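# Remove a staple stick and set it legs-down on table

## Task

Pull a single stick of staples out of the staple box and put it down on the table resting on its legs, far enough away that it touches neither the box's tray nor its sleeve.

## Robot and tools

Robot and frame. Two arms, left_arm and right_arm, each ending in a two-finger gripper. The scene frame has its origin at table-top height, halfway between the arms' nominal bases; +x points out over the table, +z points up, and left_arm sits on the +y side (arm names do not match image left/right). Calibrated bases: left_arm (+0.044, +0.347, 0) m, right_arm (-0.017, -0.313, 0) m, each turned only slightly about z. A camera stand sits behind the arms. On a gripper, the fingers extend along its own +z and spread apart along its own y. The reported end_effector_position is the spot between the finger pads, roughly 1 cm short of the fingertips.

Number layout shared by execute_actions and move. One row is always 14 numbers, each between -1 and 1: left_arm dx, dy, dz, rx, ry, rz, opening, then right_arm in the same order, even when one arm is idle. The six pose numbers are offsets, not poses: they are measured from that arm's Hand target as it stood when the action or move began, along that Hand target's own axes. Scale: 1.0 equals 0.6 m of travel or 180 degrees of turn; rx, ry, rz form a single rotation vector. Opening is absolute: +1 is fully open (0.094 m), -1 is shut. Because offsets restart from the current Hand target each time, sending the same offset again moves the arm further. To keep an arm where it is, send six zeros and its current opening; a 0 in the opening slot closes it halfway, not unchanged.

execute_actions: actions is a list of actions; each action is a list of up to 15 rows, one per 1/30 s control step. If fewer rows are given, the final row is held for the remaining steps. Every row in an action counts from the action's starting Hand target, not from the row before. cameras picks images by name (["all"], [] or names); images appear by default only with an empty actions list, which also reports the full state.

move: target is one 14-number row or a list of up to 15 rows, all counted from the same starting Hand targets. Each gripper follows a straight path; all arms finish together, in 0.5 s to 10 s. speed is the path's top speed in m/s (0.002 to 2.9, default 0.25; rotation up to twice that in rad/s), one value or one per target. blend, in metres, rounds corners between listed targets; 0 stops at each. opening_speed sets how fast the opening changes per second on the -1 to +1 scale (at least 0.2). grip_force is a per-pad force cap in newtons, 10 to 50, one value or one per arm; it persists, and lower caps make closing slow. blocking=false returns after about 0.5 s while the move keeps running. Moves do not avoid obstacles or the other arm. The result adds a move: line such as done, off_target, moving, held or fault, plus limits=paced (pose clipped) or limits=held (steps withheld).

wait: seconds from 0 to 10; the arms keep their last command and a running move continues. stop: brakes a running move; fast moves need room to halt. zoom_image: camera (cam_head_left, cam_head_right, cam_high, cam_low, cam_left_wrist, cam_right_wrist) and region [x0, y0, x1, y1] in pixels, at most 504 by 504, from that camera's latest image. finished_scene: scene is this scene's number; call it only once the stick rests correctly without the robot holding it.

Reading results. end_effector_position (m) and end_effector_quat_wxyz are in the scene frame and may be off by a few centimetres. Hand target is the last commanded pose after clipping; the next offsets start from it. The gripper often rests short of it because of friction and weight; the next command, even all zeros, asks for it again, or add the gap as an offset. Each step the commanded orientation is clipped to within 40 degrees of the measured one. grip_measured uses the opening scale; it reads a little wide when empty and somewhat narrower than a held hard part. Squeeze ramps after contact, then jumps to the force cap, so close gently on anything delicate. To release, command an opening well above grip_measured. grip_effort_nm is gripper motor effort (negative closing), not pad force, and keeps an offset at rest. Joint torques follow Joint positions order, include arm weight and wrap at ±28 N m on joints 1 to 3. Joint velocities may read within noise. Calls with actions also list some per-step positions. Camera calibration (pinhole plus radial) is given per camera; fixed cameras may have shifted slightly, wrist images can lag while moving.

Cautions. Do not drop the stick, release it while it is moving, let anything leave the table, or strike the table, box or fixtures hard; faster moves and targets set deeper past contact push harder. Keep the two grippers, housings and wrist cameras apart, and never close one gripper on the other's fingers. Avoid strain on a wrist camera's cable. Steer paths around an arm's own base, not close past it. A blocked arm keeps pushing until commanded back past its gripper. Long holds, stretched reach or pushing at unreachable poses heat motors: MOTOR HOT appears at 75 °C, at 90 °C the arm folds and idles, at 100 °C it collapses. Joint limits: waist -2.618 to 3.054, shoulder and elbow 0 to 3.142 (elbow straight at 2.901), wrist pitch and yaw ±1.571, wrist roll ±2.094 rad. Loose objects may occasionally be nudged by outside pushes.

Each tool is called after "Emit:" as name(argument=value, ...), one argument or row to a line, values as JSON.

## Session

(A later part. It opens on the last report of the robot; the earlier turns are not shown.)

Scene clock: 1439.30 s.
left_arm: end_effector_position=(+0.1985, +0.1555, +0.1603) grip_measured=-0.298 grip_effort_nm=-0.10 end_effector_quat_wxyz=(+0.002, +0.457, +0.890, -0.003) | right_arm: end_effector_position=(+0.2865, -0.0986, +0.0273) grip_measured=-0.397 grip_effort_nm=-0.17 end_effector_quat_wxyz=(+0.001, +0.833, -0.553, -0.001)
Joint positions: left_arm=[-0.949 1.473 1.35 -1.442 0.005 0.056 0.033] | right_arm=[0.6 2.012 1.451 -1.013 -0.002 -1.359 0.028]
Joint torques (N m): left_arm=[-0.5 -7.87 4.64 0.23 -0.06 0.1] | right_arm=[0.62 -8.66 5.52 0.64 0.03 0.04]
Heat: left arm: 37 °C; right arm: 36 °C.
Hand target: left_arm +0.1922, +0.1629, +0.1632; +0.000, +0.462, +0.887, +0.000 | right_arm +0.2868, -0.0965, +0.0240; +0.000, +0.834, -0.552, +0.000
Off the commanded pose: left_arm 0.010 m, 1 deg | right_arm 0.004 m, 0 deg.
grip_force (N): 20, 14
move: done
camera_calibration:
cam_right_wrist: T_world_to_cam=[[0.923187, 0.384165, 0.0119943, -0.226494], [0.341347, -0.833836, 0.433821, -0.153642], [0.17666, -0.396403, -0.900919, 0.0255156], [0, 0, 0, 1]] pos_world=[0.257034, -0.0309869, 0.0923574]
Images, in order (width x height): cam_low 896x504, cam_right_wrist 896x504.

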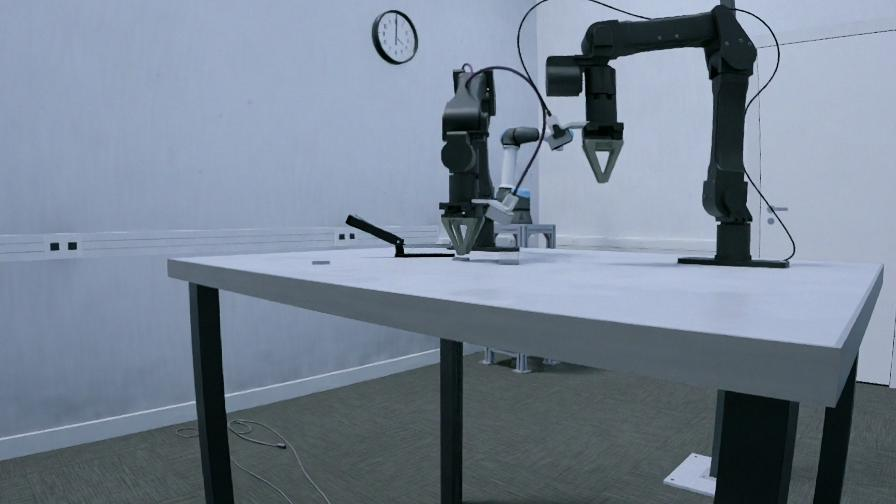

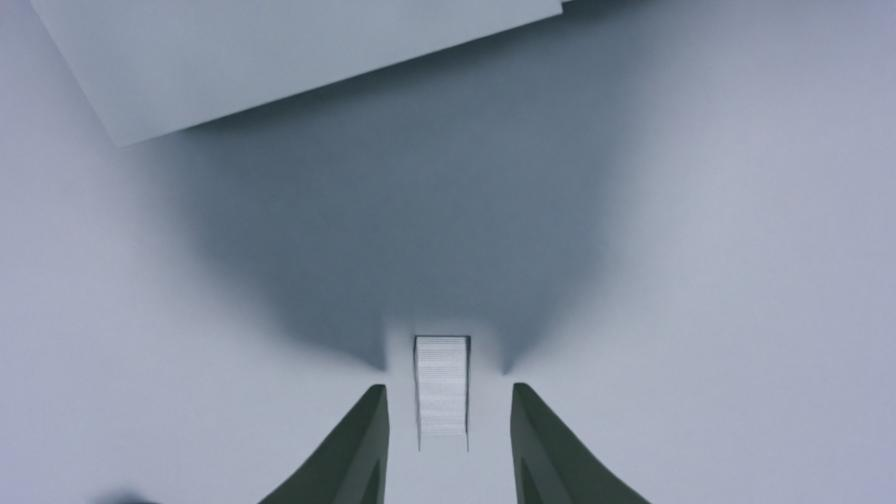

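Emit:
move(
  target=[0,0,0,0,0,0,-0.3,0,0.0025,0.0117,0,0,0,-0.4],
  speed=0.04,
  cameras=["cam_right_wrist", "cam_low"],
)

Emit:
zoom_image(
  camera="cam_low",
  region=[425, 235, 495, 275],
)

Scene clock: 1448.80 s.
left_arm: end_effector_position=(+0.1985, +0.1555, +0.1603) grip_measured=-0.298 grip_effort_nm=-0.10 end_effector_quat_wxyz=(+0.002, +0.457, +0.890, -0.003) | right_arm: end_effector_position=(+0.2858, -0.0991, +0.0218) grip_measured=-0.397 grip_effort_nm=-0.17 end_effector_quat_wxyz=(-0.001, +0.833, -0.553, -0.001)
Joint positions: left_arm=[-0.949 1.473 1.35 -1.442 0.005 0.056 0.033] | right_arm=[0.6 2.012 1.428 -0.985 -0.002 -1.359 0.028]
Joint torques (N m): left_arm=[-0.44 -8.05 4.52 0.16 -0.05 0.09] | right_arm=[0.68 -8.31 5.42 0.65 0.03 0.03]
Heat: left arm: 37 °C; right arm: 36 °C.
Hand target: left_arm +0.1922, +0.1629, +0.1632; +0.000, +0.462, +0.887, +0.000 | right_arm +0.2853, -0.0972, +0.0169; +0.000, +0.834, -0.552, +0.000
Off the commanded pose: left_arm 0.010 m, 1 deg | right_arm 0.005 m, 0 deg.
grip_force (N): 20, 14
move: done
camera_calibration:
cam_right_wrist: T_world_to_cam=[[0.923112, 0.384194, 0.0160779, -0.225659], [0.339927, -0.834867, 0.432951, -0.151127], [0.17976, -0.394197, -0.901274, 0.0197472], [0, 0, 0, 1]] pos_world=[0.256131, -0.0316895, 0.0868562]
Images, in order (width x height): cam_low 896x504, cam_right_wrist 896x504.

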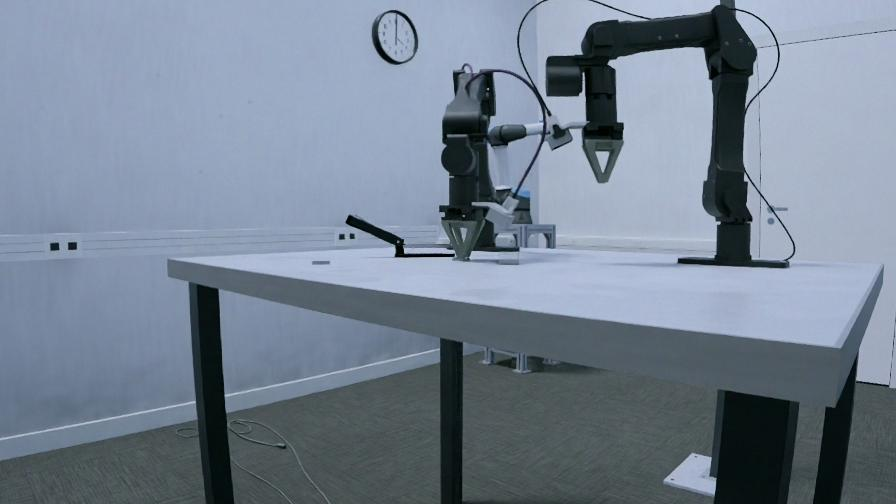

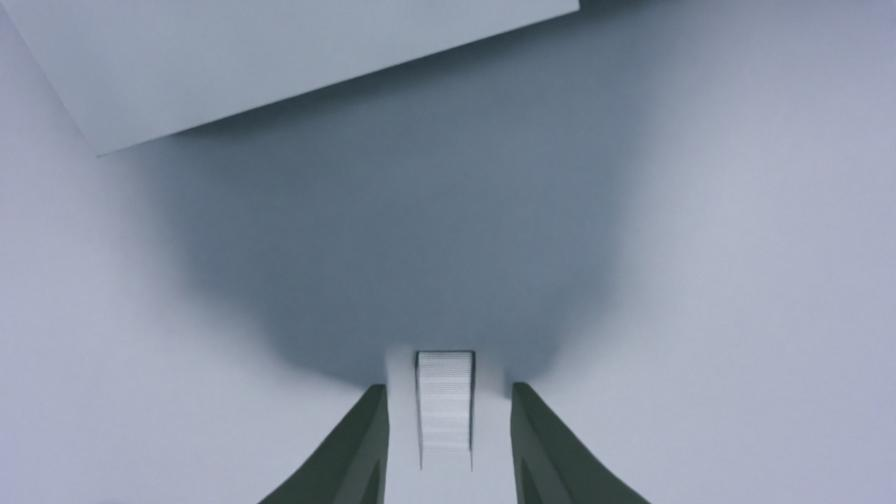

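Scaled by 7.200 from the camera's 896x504 image, which has a finer 1280x720 frame.

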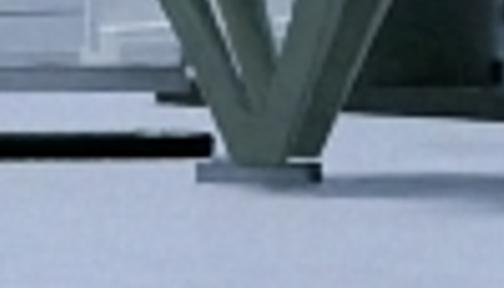

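Emit:
move(
  target=[0,0,0,0,0,0,-0.3,0,0.0015,0.0085,0,0,0,-0.4],
  speed=0.04,
  cameras=["cam_right_wrist", "cam_low"],
)

Emit:
zoom_image(
  camera="cam_low",
  region=[425, 235, 495, 275],
)

Scene clock: 1454.93 s.
left_arm: end_effector_position=(+0.1985, +0.1555, +0.1603) grip_measured=-0.298 grip_effort_nm=-0.10 end_effector_quat_wxyz=(+0.002, +0.457, +0.890, -0.003) | right_arm: end_effector_position=(+0.2847, -0.0999, +0.0165) grip_measured=-0.397 grip_effort_nm=-0.17 end_effector_quat_wxyz=(+0.001, +0.833, -0.553, -0.001)
Joint positions: left_arm=[-0.949 1.473 1.35 -1.442 0.005 0.056 0.033] | right_arm=[0.6 2.017 1.413 -0.969 -0.002 -1.359 0.028]
Joint torques (N m): left_arm=[-0.7 -7.86 4.71 0.17 -0.01 0.1] | right_arm=[0.76 -8.44 5.27 0.68 0.02 0.04]
Heat: left arm: 37 °C; right arm: 36 °C.
Hand target: left_arm +0.1922, +0.1629, +0.1632; +0.000, +0.462, +0.887, +0.000 | right_arm +0.2845, -0.0975, +0.0119; +0.000, +0.834, -0.552, +0.000
Off the commanded pose: left_arm 0.010 m, 1 deg | right_arm 0.005 m, 0 deg.
grip_force (N): 20, 14
move: done
camera_calibration:
cam_right_wrist: T_world_to_cam=[[0.923167, 0.384189, 0.012662, -0.22425], [0.341141, -0.834017, 0.433634, -0.149321], [0.177158, -0.395997, -0.901, 0.0153907], [0, 0, 0, 1]] pos_world=[0.255234, -0.0322874, 0.0814572]
Images, in order (width x height): cam_low 896x504, cam_right_wrist 896x504.

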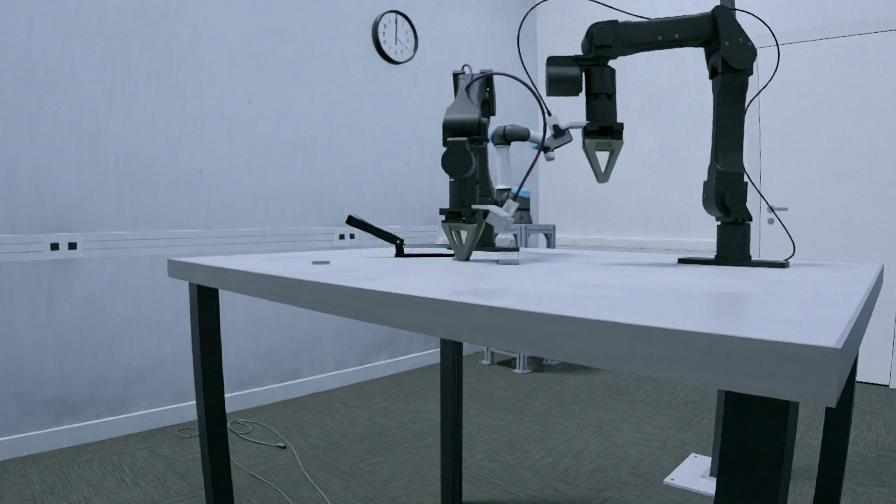

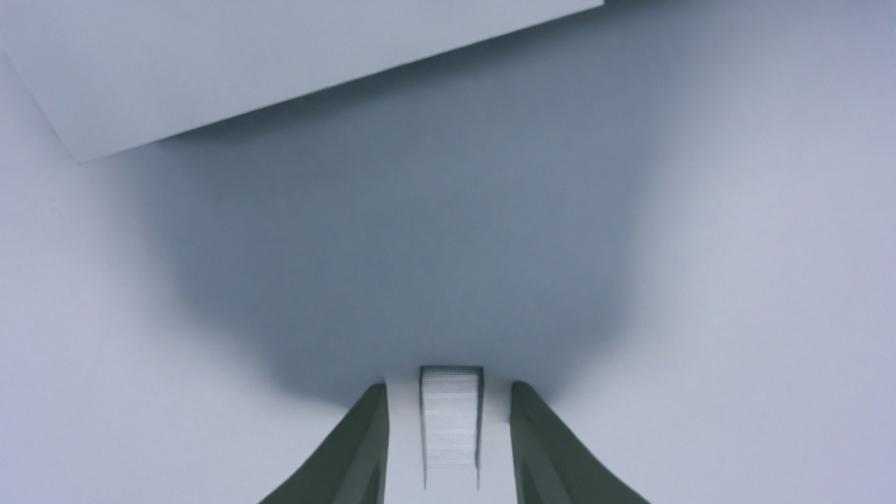

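Scaled by 7.200 from the camera's 896x504 image, which has a finer 1280x720 frame.

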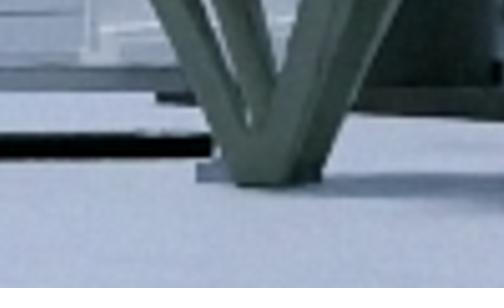

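Emit:
move(
  target=[0,0,0,0,0,0,-0.3,0,0,-0.02,0,0,0,-0.4],
  speed=0.03,
)

Scene clock: 1462.20 s.
left_arm: end_effector_position=(+0.1985, +0.1555, +0.1603) grip_measured=-0.298 grip_effort_nm=-0.09 end_effector_quat_wxyz=(+0.002, +0.457, +0.890, -0.003) | right_arm: end_effector_position=(+0.2837, -0.1005, +0.0165) grip_measured=-0.397 grip_effort_nm=-0.17 end_effector_quat_wxyz=(+0.003, +0.833, -0.553, -0.002)
Joint positions: left_arm=[-0.949 1.473 1.35 -1.442 0.005 0.056 0.033] | right_arm=[0.6 2.017 1.413 -0.973 -0.002 -1.359 0.028]
Joint torques (N m): left_arm=[-0.43 -7.87 4.62 0.2 -0.05 0.11] | right_arm=[0.76 -9.78 7.45 0.27 0.03 0.03]
Heat: left arm: 37 °C; right arm: 35 °C.
Hand target: left_arm +0.1922, +0.1629, +0.1632; +0.000, +0.462, +0.887, +0.000 | right_arm +0.2845, -0.0975, +0.0239; +0.000, +0.834, -0.552, +0.000
Off the commanded pose: left_arm 0.010 m, 1 deg | right_arm 0.008 m, 0 deg.
grip_force (N): 20, 14
move: done

Emit:
move(
  target=[0,0,0,0,0,0,-0.3,0,0,-0.006,0,0,0,-0.4],
  speed=0.03,
)

Scene clock: 1464.37 s.
left_arm: end_effector_position=(+0.1985, +0.1555, +0.1603) grip_measured=-0.298 grip_effort_nm=-0.10 end_effector_quat_wxyz=(+0.002, +0.457, +0.890, -0.003) | right_arm: end_effector_position=(+0.2805, -0.1028, +0.0168) grip_measured=-0.397 grip_effort_nm=-0.17 end_effector_quat_wxyz=(+0.010, +0.833, -0.553, -0.005)
Joint positions: left_arm=[-0.949 1.473 1.35 -1.442 0.005 0.056 0.033] | right_arm=[0.6 2.017 1.415 -0.991 -0.002 -1.359 0.028]
Joint torques (N m): left_arm=[-0.54 -8.03 4.55 0.21 0 0.1] | right_arm=[0.7 -10.14 8.06 0.26 0.02 0.04]
Heat: left arm: 37 °C; right arm: 35 °C.
Hand target: left_arm +0.1922, +0.1629, +0.1632; +0.000, +0.462, +0.887, +0.000 | right_arm +0.2845, -0.0975, +0.0274; +0.000, +0.834, -0.552, +0.000
Off the commanded pose: left_arm 0.010 m, 1 deg | right_arm 0.013 m, 1 deg.
grip_force (N): 20, 14
move: off_target (right_arm)

Emit:
move(
  target=[0,0,0,0,0,0,-0.3,0,0,-0.006,0,0,0,-0.4],
  speed=0.03,
)

Scene clock: 1467.97 s.
left_arm: end_effector_position=(+0.1985, +0.1555, +0.1603) grip_measured=-0.298 grip_effort_nm=-0.10 end_effector_quat_wxyz=(+0.002, +0.457, +0.890, -0.003) | right_arm: end_effector_position=(+0.2804, -0.1029, +0.0190) grip_measured=-0.397 grip_effort_nm=-0.17 end_effector_quat_wxyz=(+0.012, +0.833, -0.553, -0.006)
Joint positions: left_arm=[-0.949 1.473 1.35 -1.442 0.005 0.056 0.033] | right_arm=[0.6 2.017 1.424 -1.004 -0.002 -1.359 0.028]
Joint torques (N m): left_arm=[-0.47 -7.87 4.57 0.19 -0.01 0.07] | right_arm=[0.79 -10.58 8.02 0.26 0.02 0.03]
Heat: left arm: 37 °C; right arm: 35 °C.
Hand target: left_arm +0.1922, +0.1629, +0.1632; +0.000, +0.462, +0.887, +0.000 | right_arm +0.2845, -0.0975, +0.0310; +0.000, +0.834, -0.552, +0.000
Off the commanded pose: left_arm 0.010 m, 1 deg | right_arm 0.014 m, 2 deg.
grip_force (N): 20, 14
move: off_target (right_arm)

Emit:
wait(
  seconds=0.1,
  cameras=["cam_right_wrist", "cam_low"],
)

Emit:
zoom_image(
  camera="cam_low",
  region=[425, 235, 495, 275],
)

Scene clock: 1471.73 s.
left_arm: end_effector_position=(+0.1985, +0.1555, +0.1603) grip_measured=-0.298 grip_effort_nm=-0.10 end_effector_quat_wxyz=(+0.002, +0.457, +0.890, -0.003) | right_arm: end_effector_position=(+0.2803, -0.1029, +0.0190) grip_measured=-0.397 grip_effort_nm=-0.17 end_effector_quat_wxyz=(+0.012, +0.833, -0.553, -0.006)
Joint positions: left_arm=[-0.949 1.473 1.35 -1.442 0.005 0.056 0.033] | right_arm=[0.6 2.017 1.424 -1.004 -0.002 -1.359 0.028]
Joint torques (N m): left_arm=[-0.46 -7.9 4.56 0.18 -0.06 0.1] | right_arm=[0.76 -10.56 8.06 0.27 0.02 0.03]
Heat: left arm: 37 °C; right arm: 35 °C.
Hand target: left_arm +0.1922, +0.1629, +0.1632; +0.000, +0.462, +0.887, +0.000 | right_arm +0.2845, -0.0975, +0.0310; +0.000, +0.834, -0.552, +0.000
Tool commands: left_gripper/opening=-0.3 right_gripper/opening=-0.4
Off the commanded pose: left_arm 0.010 m, 1 deg | right_arm 0.014 m, 2 deg.
grip_force (N): 20, 14
wait: 0.10 s; at rest from the start
camera_calibration:
cam_right_wrist: T_world_to_cam=[[0.923343, 0.383803, -0.0114945, -0.218765], [0.349619, -0.827973, 0.438437, -0.153334], [0.158756, -0.408846, -0.898689, 0.0210881], [0, 0, 0, 1]] pos_world=[0.252256, -0.0343719, 0.0836641]
Images, in order (width x height): cam_low 896x504, cam_right_wrist 896x504.

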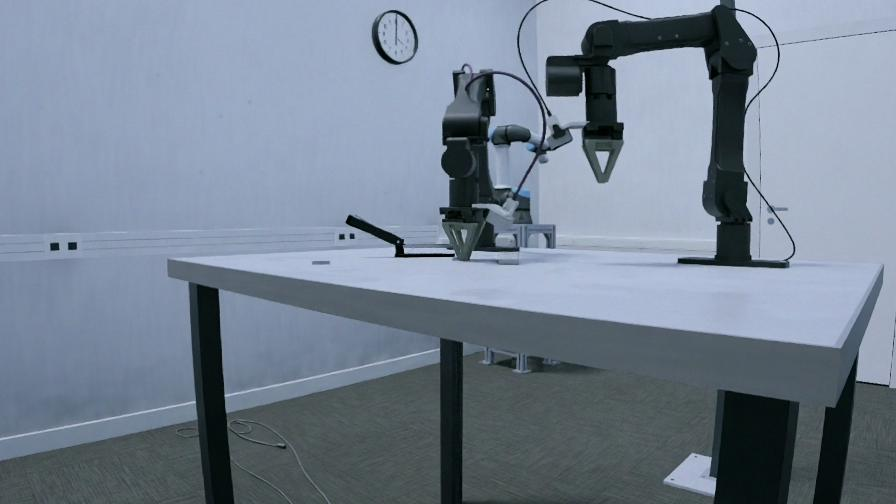

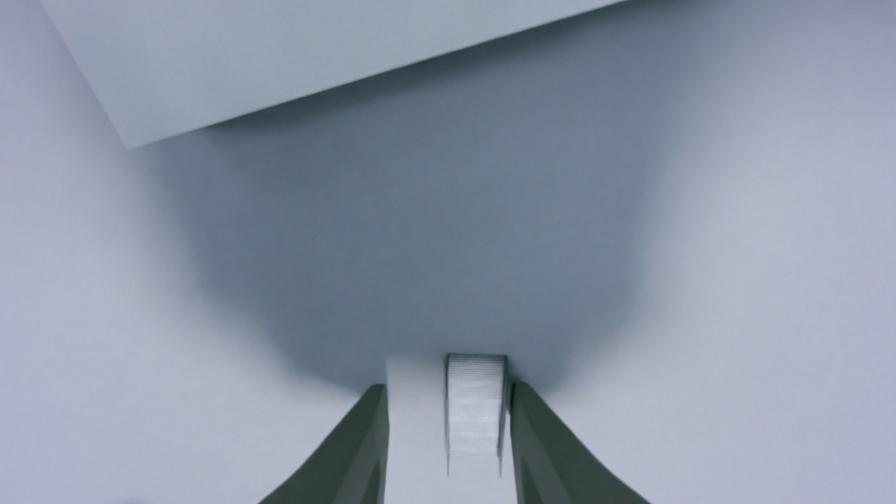

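Scaled by 7.200 from the camera's 896x504 image, which has a finer 1280x720 frame.

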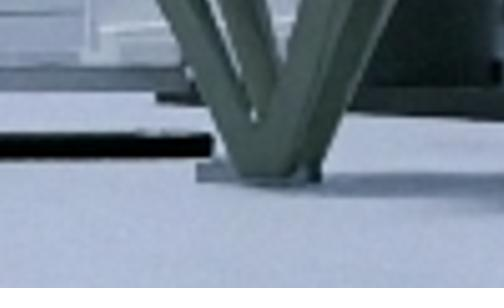

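Emit:
move(
  target=[0,0,0,0,0,0,-0.3,0,0,0,0,0,0,-0.74],
  speed=0.05,
  opening_speed=0.25,
  cameras=["cam_right_wrist", "cam_low"],
)

Emit:
zoom_image(
  camera="cam_low",
  region=[425, 235, 495, 275],
)

Scene clock: 1482.23 s.
left_arm: end_effector_position=(+0.1985, +0.1555, +0.1603) grip_measured=-0.298 grip_effort_nm=-0.09 end_effector_quat_wxyz=(+0.002, +0.457, +0.890, -0.003) | right_arm: end_effector_position=(+0.2803, -0.1030, +0.0190) grip_measured=-0.706 grip_effort_nm=-0.36 end_effector_quat_wxyz=(+0.012, +0.833, -0.553, -0.006)
Joint positions: left_arm=[-0.949 1.473 1.35 -1.442 0.005 0.056 0.033] | right_arm=[0.6 2.017 1.424 -1.004 -0.002 -1.359 0.014]
Joint torques (N m): left_arm=[-0.58 -7.8 4.59 0.21 -0.04 0.11] | right_arm=[0.8 -10.61 8.08 0.27 0.01 0.04]
Heat: left arm: 37 °C; right arm: 35 °C.
Hand target: left_arm +0.1922, +0.1629, +0.1632; +0.000, +0.462, +0.887, +0.000 | right_arm +0.2845, -0.0975, +0.0310; +0.000, +0.834, -0.552, +0.000
Off the commanded pose: left_arm 0.010 m, 1 deg | right_arm 0.014 m, 2 deg.
grip_force (N): 20, 14
move: off_target (right_arm)
camera_calibration:
cam_right_wrist: T_world_to_cam=[[0.923307, 0.383881, -0.0118274, -0.218596], [0.34981, -0.827849, 0.438518, -0.153388], [0.158548, -0.409024, -0.898644, 0.0210161], [0, 0, 0, 1]] pos_world=[0.252156, -0.0344717, 0.0835642]
Images, in order (width x height): cam_low 896x504, cam_right_wrist 896x504.

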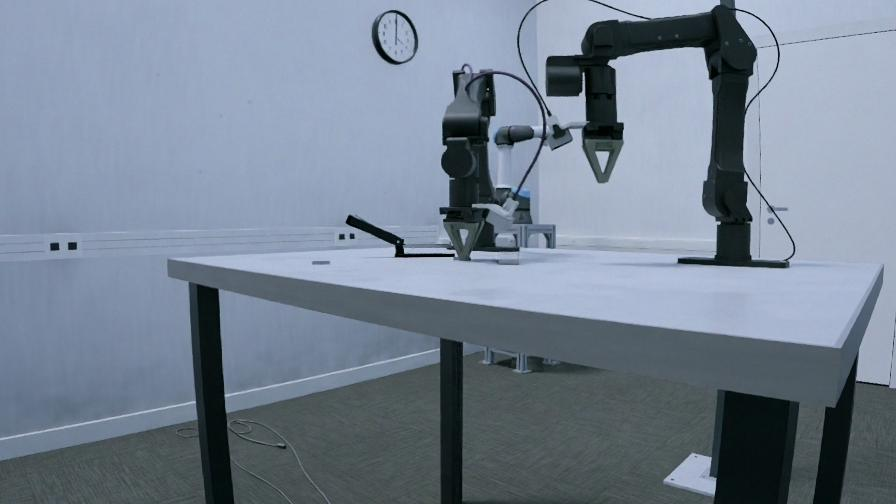

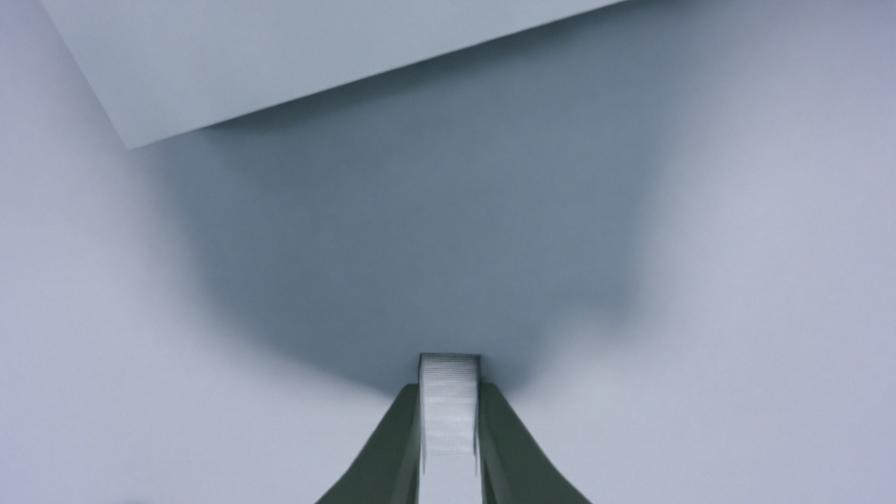

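Scaled by 7.200 from the camera's 896x504 image, which has a finer 1280x720 frame.

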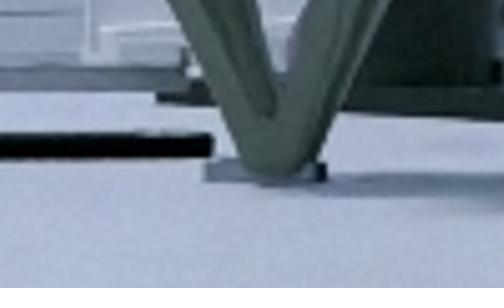

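Emit:
move(
  target=[0,0,0,0,0,0,-0.3,0,0,-0.148,0,0,0,-0.76],
  speed=0.08,
  cameras=["cam_right_wrist", "cam_low"],
)

Emit:
zoom_image(
  camera="cam_low",
  region=[425, 190, 565, 270],
)

Scene clock: 1488.30 s.
left_arm: end_effector_position=(+0.1985, +0.1555, +0.1603) grip_measured=-0.298 grip_effort_nm=-0.10 end_effector_quat_wxyz=(+0.002, +0.457, +0.890, -0.003) | right_arm: end_effector_position=(+0.2830, -0.1010, +0.1006) grip_measured=-0.706 grip_effort_nm=-0.39 end_effector_quat_wxyz=(+0.021, +0.833, -0.553, -0.009)
Joint positions: left_arm=[-0.949 1.473 1.35 -1.442 0.005 0.056 0.033] | right_arm=[0.6 1.986 1.709 -1.339 -0.002 -1.359 0.014]
Joint torques (N m): left_arm=[-0.44 -7.9 4.62 0.22 -0.07 0.09] | right_arm=[0.77 -12.3 8.29 0.22 0.02 0.03]
Heat: left arm: 37 °C; right arm: 34 °C.
Hand target: left_arm +0.1922, +0.1629, +0.1632; +0.000, +0.462, +0.887, +0.000 | right_arm +0.2844, -0.0975, +0.1198; +0.000, +0.834, -0.552, +0.000
Off the commanded pose: left_arm 0.010 m, 1 deg | right_arm 0.020 m, 3 deg.
grip_force (N): 20, 14
move: off_target (right_arm)
camera_calibration:
cam_right_wrist: T_world_to_cam=[[0.923016, 0.383638, -0.0293832, -0.219103], [0.356259, -0.823298, 0.441882, -0.190284], [0.145332, -0.418332, -0.896592, 0.0973951], [0, 0, 0, 1]] pos_world=[0.255871, -0.0318606, 0.164969]
Images, in order (width x height): cam_low 896x504, cam_right_wrist 896x504.

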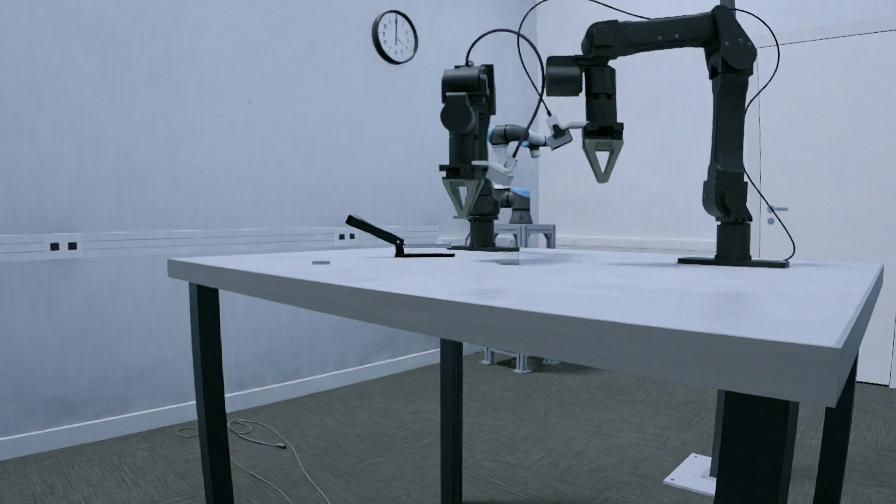

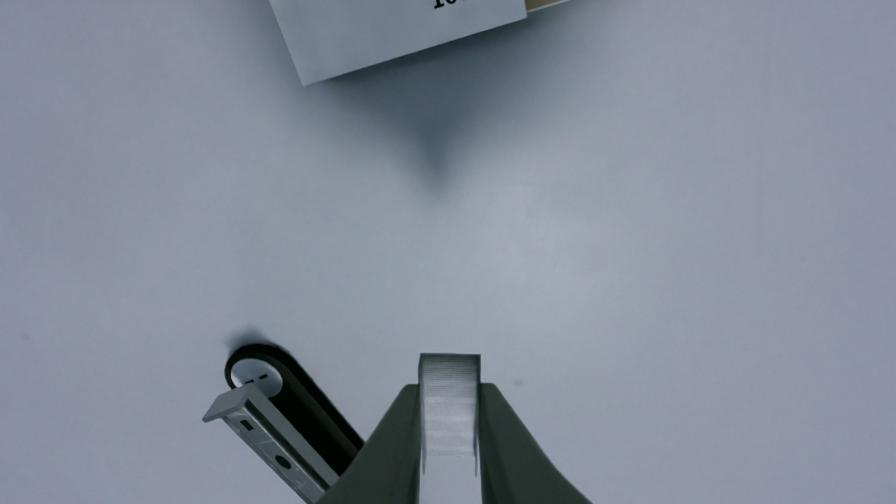

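Scaled by 3.600 from the camera's 896x504 image, which has a finer 1280x720 frame.

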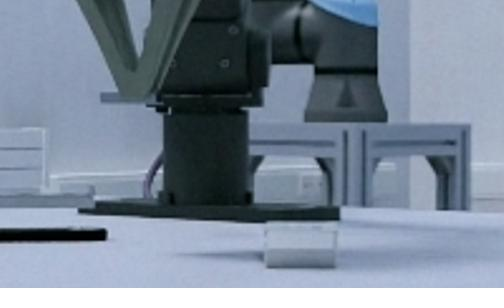

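Emit:
move(
  target=[0,0,0,0,0,0,-0.3,-0.1626,-0.0755,-0.0087,0,0,0.4056,-0.76],
  speed=0.2,
  cameras=["cam_right_wrist", "cam_high"],
)

Scene clock: 1498.37 s.
left_arm: end_effector_position=(+0.1987, +0.1569, +0.1603) grip_measured=-0.298 grip_effort_nm=-0.09 end_effector_quat_wxyz=(+0.001, +0.457, +0.890, -0.001) | right_arm: end_effector_position=(+0.2878, +0.0069, +0.1217) grip_measured=-0.706 grip_effort_nm=-0.38 end_effector_quat_wxyz=(+0.000, -0.343, +0.939, +0.001)
Joint positions: left_arm=[-0.949 1.473 1.35 -1.446 0 0.056 0.033] | right_arm=[0.796 2.301 2.288 -1.558 -0.002 0.107 0.014]
Joint torques (N m): left_arm=[-0.59 -8.1 4.7 0.23 -0.02 0.04] | right_arm=[0.68 -10.7 8.39 0.35 0.02 0.05]
Heat: left arm: 37 °C; right arm: 34 °C.
Hand target: left_arm +0.1923, +0.1629, +0.1632; +0.000, +0.462, +0.887, +0.000 | right_arm +0.2881, +0.0100, +0.1250; +0.000, -0.342, +0.940, +0.000
Off the commanded pose: left_arm 0.009 m, 1 deg | right_arm 0.004 m, 0 deg.
joint sent to its limit (right arm) — joint 4 (wrist pitch), lower limit. The joint targets still meet the commanded pose.
grip_force (N): 20, 14
move: done
camera_calibration:
cam_right_wrist: T_world_to_cam=[[0.640204, -0.768094, 0.0130688, -0.18011], [-0.695262, -0.572096, 0.435106, 0.189248], [-0.326726, -0.287643, -0.900284, 0.296177], [0, 0, 0, 1]] pos_world=[0.343653, 0.0551197, 0.186655]
Images, in order (width x height): cam_high 896x504, cam_right_wrist 896x504.

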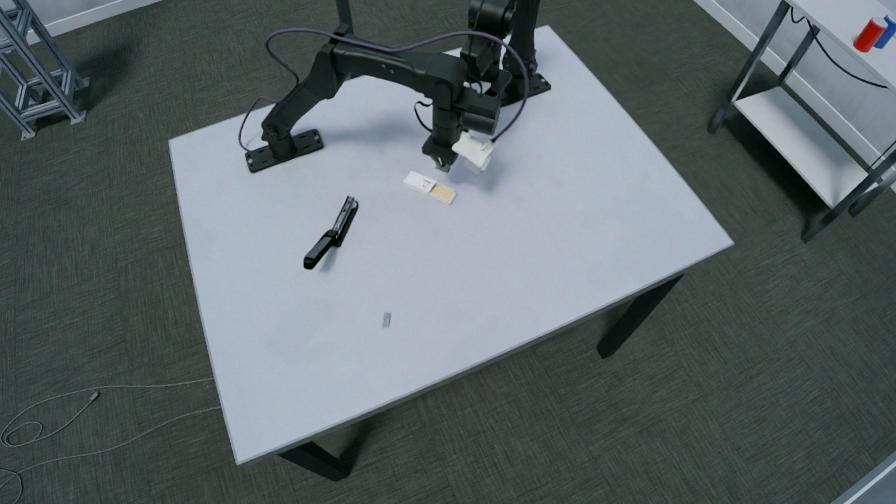

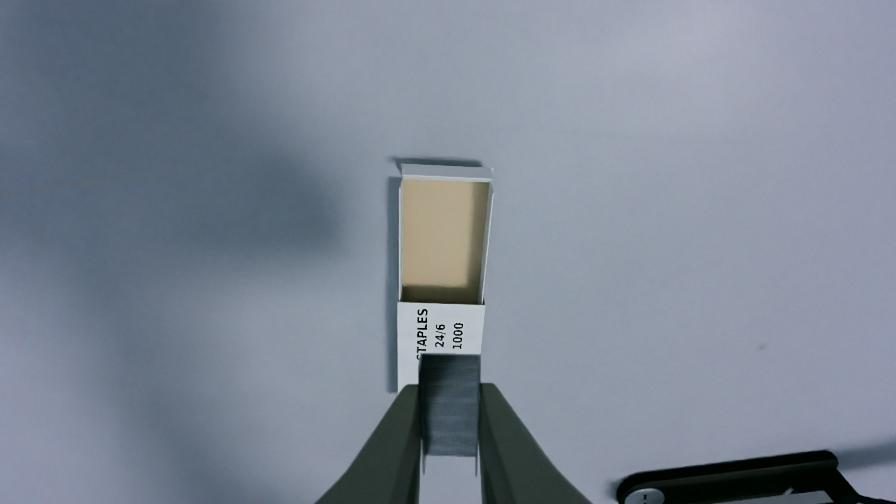

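Emit:
move(
  target=[0,0,0,0,0,0,-0.3,0.01,0,0.1083,0,0,0.0139,-0.76],
  speed=0.1,
  cameras=["cam_right_wrist", "cam_low"],
)

Emit:
zoom_image(
  camera="cam_low",
  region=[460, 200, 580, 270],
)

Scene clock: 1522.70 s.
left_arm: end_effector_position=(+0.1987, +0.1569, +0.1603) grip_measured=-0.298 grip_effort_nm=-0.10 end_effector_quat_wxyz=(+0.001, +0.457, +0.890, -0.001) | right_arm: end_effector_position=(+0.2808, -0.0003, +0.0413) grip_measured=-0.706 grip_effort_nm=-0.39 end_effector_quat_wxyz=(-0.028, -0.321, +0.946, -0.013)
Joint positions: left_arm=[-0.949 1.473 1.35 -1.446 0 0.056 0.033] | right_arm=[0.796 2.301 1.965 -1.297 -0.002 0.152 0.014]
Joint torques (N m): left_arm=[-0.61 -7.94 4.7 0.26 0 0.13] | right_arm=[0.7 -15.86 5.5 0.55 0.01 0.07]
Heat: left arm: 36 °C; right arm: 36 °C.
Hand target: left_arm +0.1923, +0.1629, +0.1632; +0.000, +0.462, +0.887, +0.000 | right_arm +0.2835, +0.0062, +0.0601; +0.000, -0.321, +0.947, +0.000
Off the commanded pose: left_arm 0.009 m, 1 deg | right_arm 0.020 m, 4 deg.
grip_force (N): 20, 14
move: off_target (right_arm)
camera_calibration:
cam_right_wrist: T_world_to_cam=[[0.605445, -0.795565, 0.0226304, -0.170795], [-0.700831, -0.519442, 0.488893, 0.214769], [-0.377191, -0.311858, -0.87205, 0.232325], [0, 0, 0, 1]] pos_world=[0.341555, 0.0481336, 0.101465]
Images, in order (width x height): cam_low 896x504, cam_right_wrist 896x504.

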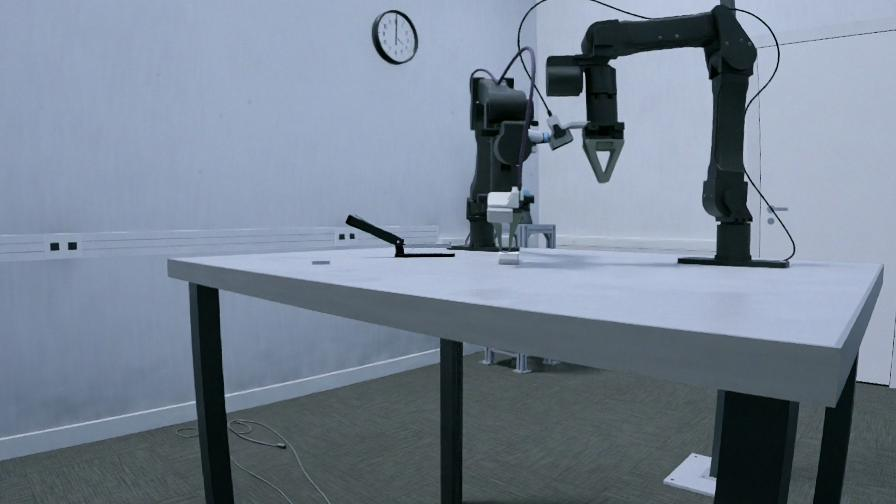

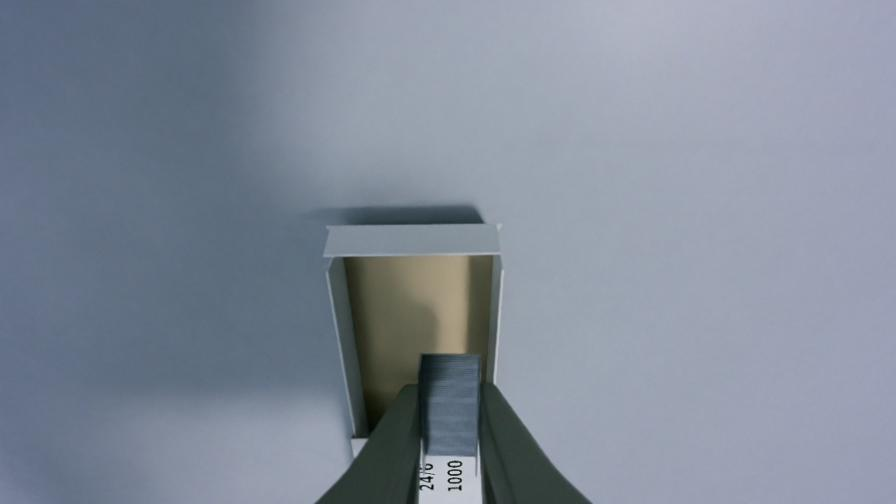

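Scaled by 4.200 from the camera's 896x504 image, which has a finer 1280x720 frame.

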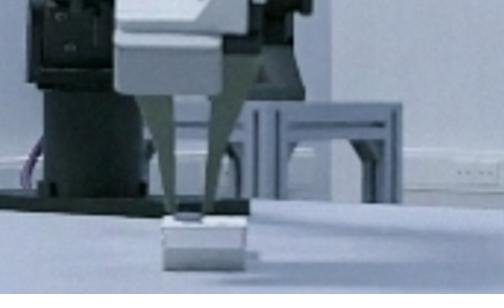

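Emit:
move(
  target=[0,0,0,0,0,0,-0.3,0,0.0133,0,0,0,0,-0.76],
  speed=0.05,
  cameras=["cam_right_wrist"],
)

Scene clock: 1548.23 s.
left_arm: end_effector_position=(+0.1987, +0.1569, +0.1603) grip_measured=-0.298 grip_effort_nm=-0.10 end_effector_quat_wxyz=(+0.001, +0.457, +0.890, -0.001) | right_arm: end_effector_position=(+0.2747, +0.0055, +0.0412) grip_measured=-0.706 grip_effort_nm=-0.38 end_effector_quat_wxyz=(-0.027, -0.322, +0.946, -0.014)
Joint positions: left_arm=[-0.949 1.473 1.35 -1.446 0 0.056 0.033] | right_arm=[0.815 2.301 1.965 -1.296 -0.002 0.169 0.014]
Joint torques (N m): left_arm=[-0.49 -7.92 4.52 0.2 0.01 0.08] | right_arm=[0.64 -15.3 6.31 0.52 0.02 0.07]
Heat: left arm: 36 °C; right arm: 44 °C.
Hand target: left_arm +0.1923, +0.1629, +0.1632; +0.000, +0.462, +0.887, +0.000 | right_arm +0.2786, +0.0126, +0.0600; +0.000, -0.321, +0.947, +0.000
Off the commanded pose: left_arm 0.009 m, 1 deg | right_arm 0.020 m, 4 deg.
grip_force (N): 20, 14
move: off_target (right_arm)
camera_calibration:
cam_right_wrist: T_world_to_cam=[[0.606963, -0.794377, 0.0236776, -0.162966], [-0.700322, -0.52054, 0.488454, 0.213302], [-0.375691, -0.313055, -0.872268, 0.231459], [0, 0, 0, 1]] pos_world=[0.335251, 0.0540356, 0.101565]
Images, in order (width x height): cam_right_wrist 896x504.

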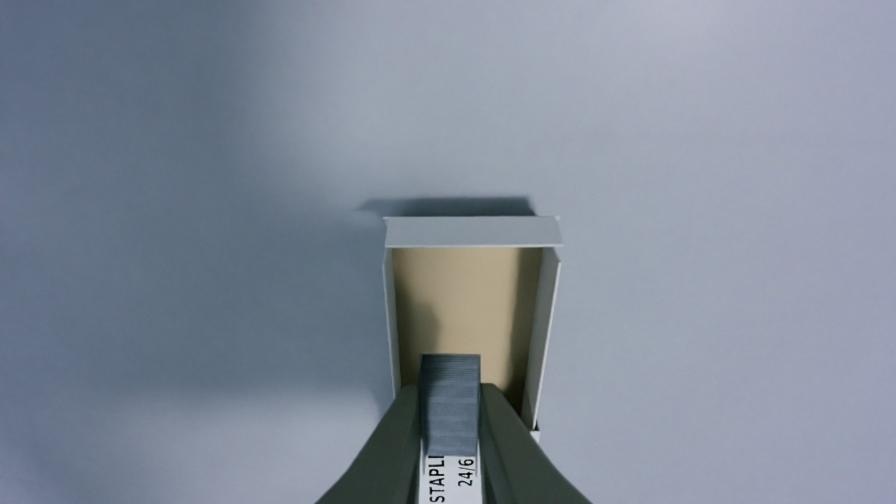

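Emit:
move(
  target=[0,0,0,0,0,0,-0.3,-0.0067,-0.0075,0,0,0,0,-0.76],
  speed=0.05,
  cameras=["cam_right_wrist"],
)

Scene clock: 1567.90 s.
left_arm: end_effector_position=(+0.1987, +0.1569, +0.1603) grip_measured=-0.298 grip_effort_nm=-0.09 end_effector_quat_wxyz=(+0.001, +0.457, +0.890, -0.001) | right_arm: end_effector_position=(+0.2747, +0.0055, +0.0412) grip_measured=-0.706 grip_effort_nm=-0.38 end_effector_quat_wxyz=(-0.027, -0.322, +0.946, -0.014)
Joint positions: left_arm=[-0.949 1.473 1.35 -1.446 0 0.056 0.033] | right_arm=[0.815 2.301 1.965 -1.296 -0.002 0.17 0.014]
Joint torques (N m): left_arm=[-0.44 -7.86 4.49 0.22 -0.02 0.08] | right_arm=[-0.51 -14.05 8.42 0.42 0.03 -0.06]
Heat: left arm: 36 °C; right arm: 46 °C.
Hand target: left_arm +0.1923, +0.1629, +0.1632; +0.000, +0.462, +0.887, +0.000 | right_arm +0.2845, +0.0115, +0.0600; +0.000, -0.321, +0.947, +0.000
Off the commanded pose: left_arm 0.009 m, 1 deg | right_arm 0.022 m, 4 deg.
grip_force (N): 20, 14
move: off_target (right_arm)
camera_calibration:
cam_right_wrist: T_world_to_cam=[[0.60638, -0.794823, 0.0236777, -0.162807], [-0.700715, -0.520034, 0.488429, 0.213479], [-0.375902, -0.312765, -0.872282, 0.231553], [0, 0, 0, 1]] pos_world=[0.335352, 0.054035, 0.101565]
Images, in order (width x height): cam_right_wrist 896x504.

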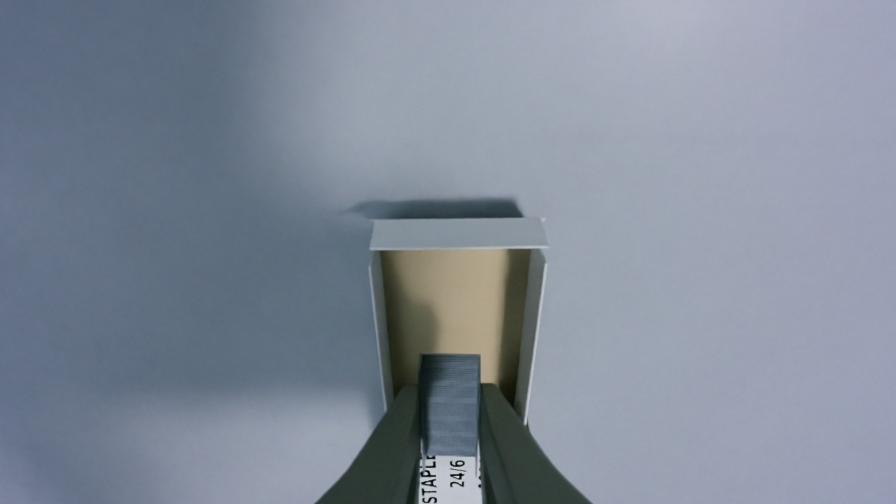

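Emit:
move(
  target=[0,0,0,0,0,0,-0.3,-0.005,-0.0035,0.01,0,0,0,-0.76],
  speed=0.04,
  cameras=["cam_right_wrist", "cam_low"],
)

Emit:
zoom_image(
  camera="cam_low",
  region=[475, 225, 545, 275],
)

Scene clock: 1581.03 s.
left_arm: end_effector_position=(+0.1987, +0.1569, +0.1603) grip_measured=-0.298 grip_effort_nm=-0.09 end_effector_quat_wxyz=(+0.001, +0.457, +0.890, -0.001) | right_arm: end_effector_position=(+0.2769, +0.0035, +0.0412) grip_measured=-0.706 grip_effort_nm=-0.38 end_effector_quat_wxyz=(-0.027, -0.321, +0.947, -0.014)
Joint positions: left_arm=[-0.949 1.473 1.35 -1.446 0 0.056 0.033] | right_arm=[0.808 2.301 1.965 -1.296 -0.002 0.166 0.014]
Joint torques (N m): left_arm=[-0.35 -7.97 4.63 0.22 0.03 0.1] | right_arm=[-0.4 -12.74 8.43 0.56 0.02 -0.06]
Heat: left arm: 36 °C; right arm: 47 °C.
Hand target: left_arm +0.1923, +0.1629, +0.1632; +0.000, +0.462, +0.887, +0.000 | right_arm +0.2882, +0.0116, +0.0541; +0.000, -0.321, +0.947, +0.000
Off the commanded pose: left_arm 0.009 m, 1 deg | right_arm 0.019 m, 4 deg.
grip_force (N): 20, 14
move: off_target (right_arm)
camera_calibration:
cam_right_wrist: T_world_to_cam=[[0.604267, -0.796436, 0.0234744, -0.165137], [-0.702003, -0.518221, 0.488507, 0.214281], [-0.3769, -0.311668, -0.872244, 0.232007], [0, 0, 0, 1]] pos_world=[0.337656, 0.0518329, 0.101565]
Images, in order (width x height): cam_low 896x504, cam_right_wrist 896x504.

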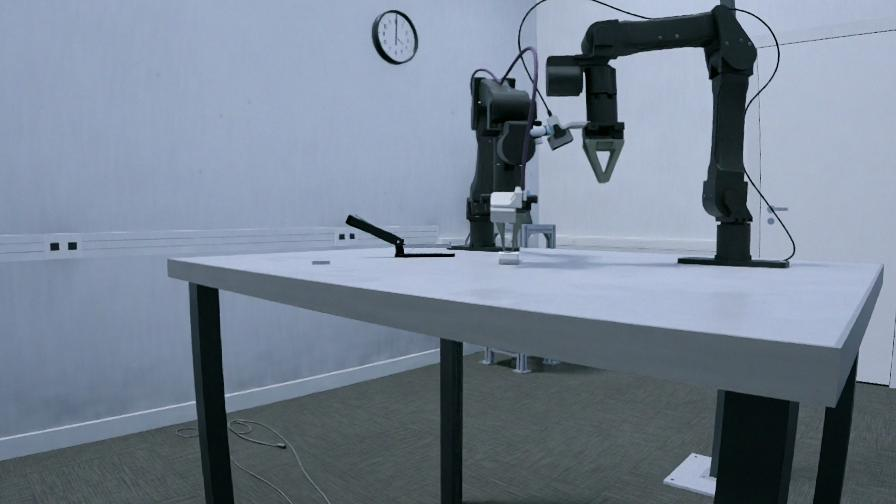

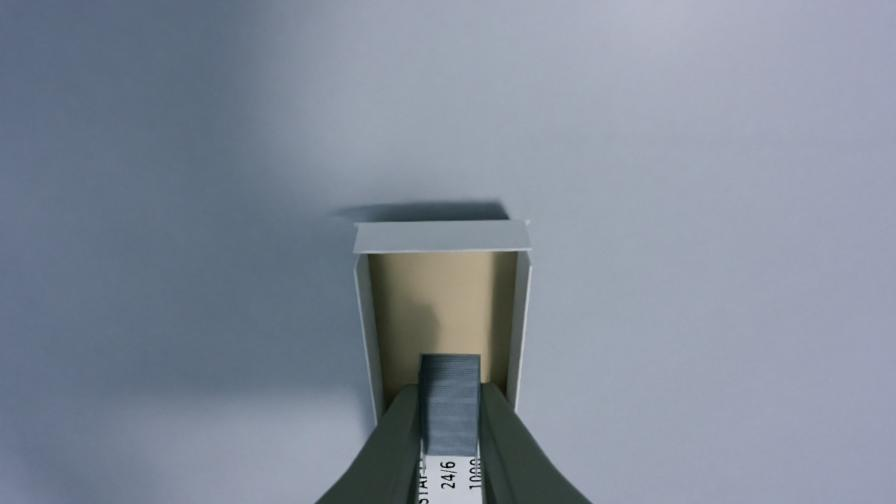

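Scaled by 7.200 from the camera's 896x504 image, which has a finer 1280x720 frame.

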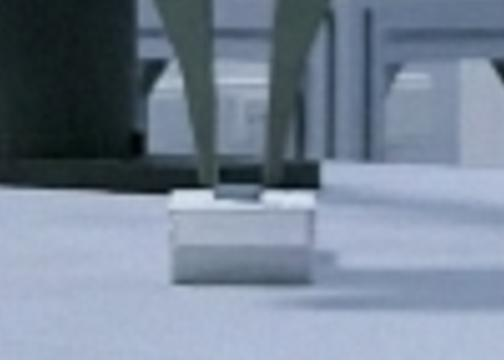

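Emit:
move(
  target=[0,0,0,0,0,0,-0.3,0,0.0015,0.02,0,0,0,-0.76],
  speed=0.03,
)

Scene clock: 1592.93 s.
left_arm: end_effector_position=(+0.1987, +0.1569, +0.1603) grip_measured=-0.298 grip_effort_nm=-0.10 end_effector_quat_wxyz=(+0.001, +0.457, +0.890, -0.001) | right_arm: end_effector_position=(+0.2840, +0.0110, +0.0408) grip_measured=-0.706 grip_effort_nm=-0.38 end_effector_quat_wxyz=(-0.009, -0.321, +0.947, -0.004)
Joint positions: left_arm=[-0.949 1.473 1.35 -1.446 0 0.056 0.033] | right_arm=[0.808 2.301 1.965 -1.255 -0.002 0.166 0.014]
Joint torques (N m): left_arm=[-0.44 -7.84 4.45 0.23 0.06 0.11] | right_arm=[-0.24 -12.18 5.48 0.68 0.01 -0.05]
Heat: left arm: 36 °C; right arm: 46 °C.
Hand target: left_arm +0.1923, +0.1629, +0.1632; +0.000, +0.462, +0.887, +0.000 | right_arm +0.2876, +0.0123, +0.0421; +0.000, -0.321, +0.947, +0.000
Off the commanded pose: left_arm 0.009 m, 1 deg | right_arm 0.004 m, 1 deg.
grip_force (N): 20, 14
move: done

Emit:
move(
  target=[0,0,0,0,0,0,-0.3,0.008,0,0.01,0,0,0,-0.76],
  speed=0.03,
  cameras=["cam_right_wrist", "cam_low"],
)

Emit:
zoom_image(
  camera="cam_low",
  region=[475, 225, 545, 275],
)

Scene clock: 1597.23 s.
left_arm: end_effector_position=(+0.1987, +0.1569, +0.1603) grip_measured=-0.298 grip_effort_nm=-0.10 end_effector_quat_wxyz=(+0.001, +0.457, +0.890, -0.001) | right_arm: end_effector_position=(+0.2791, +0.0058, +0.0263) grip_measured=-0.706 grip_effort_nm=-0.38 end_effector_quat_wxyz=(-0.019, -0.321, +0.947, -0.009)
Joint positions: left_arm=[-0.949 1.473 1.35 -1.446 0 0.056 0.033] | right_arm=[0.808 2.301 1.906 -1.218 -0.002 0.166 0.014]
Joint torques (N m): left_arm=[-0.66 -7.88 4.6 0.2 0 0.09] | right_arm=[-0.05 -13.83 5.57 0.63 0.01 -0.03]
Heat: left arm: 36 °C; right arm: 46 °C.
Hand target: left_arm +0.1923, +0.1629, +0.1632; +0.000, +0.462, +0.887, +0.000 | right_arm +0.2838, +0.0094, +0.0361; +0.000, -0.321, +0.947, +0.000
Off the commanded pose: left_arm 0.009 m, 1 deg | right_arm 0.011 m, 2 deg.
grip_force (N): 20, 14
move: off_target (right_arm)
camera_calibration:
cam_right_wrist: T_world_to_cam=[[0.604305, -0.796501, 0.0200674, -0.164203], [-0.708293, -0.525507, 0.471342, 0.226514], [-0.364879, -0.299048, -0.881722, 0.217263], [0, 0, 0, 1]] pos_world=[0.338942, 0.0532189, 0.0880949]
Images, in order (width x height): cam_low 896x504, cam_right_wrist 896x504.

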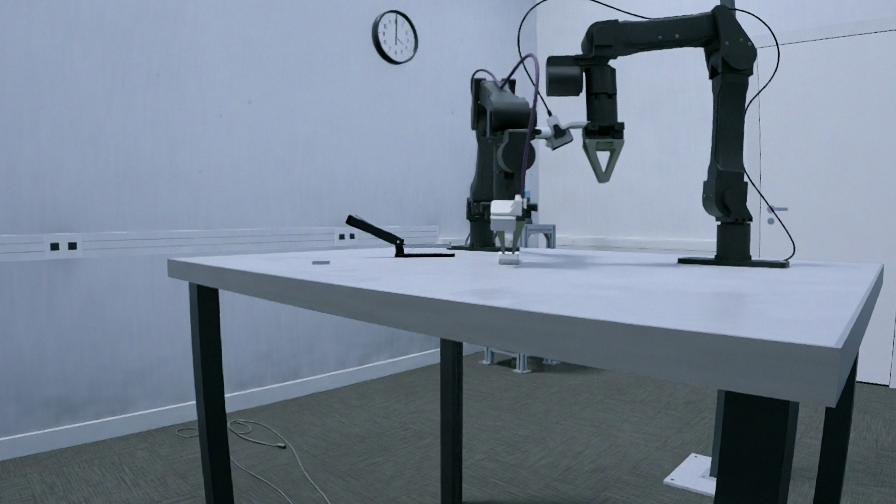

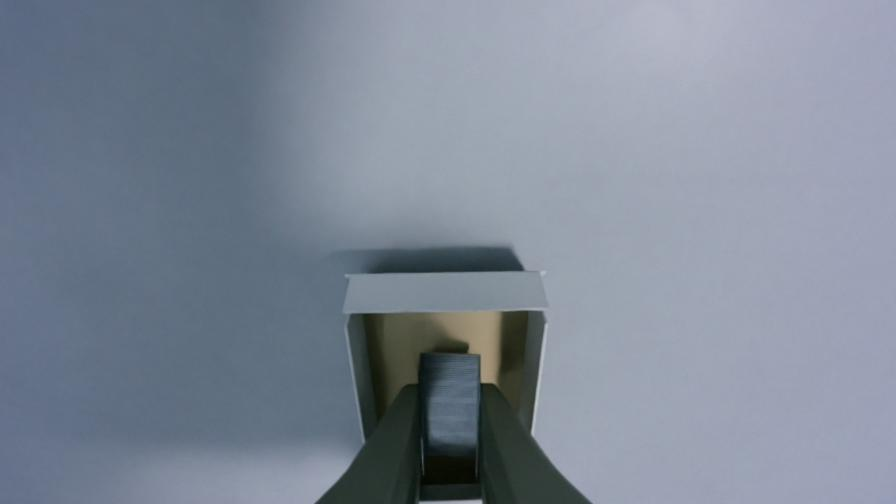

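Scaled by 7.200 from the camera's 896x504 image, which has a finer 1280x720 frame.

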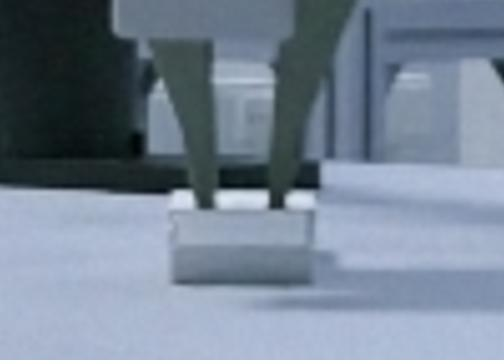

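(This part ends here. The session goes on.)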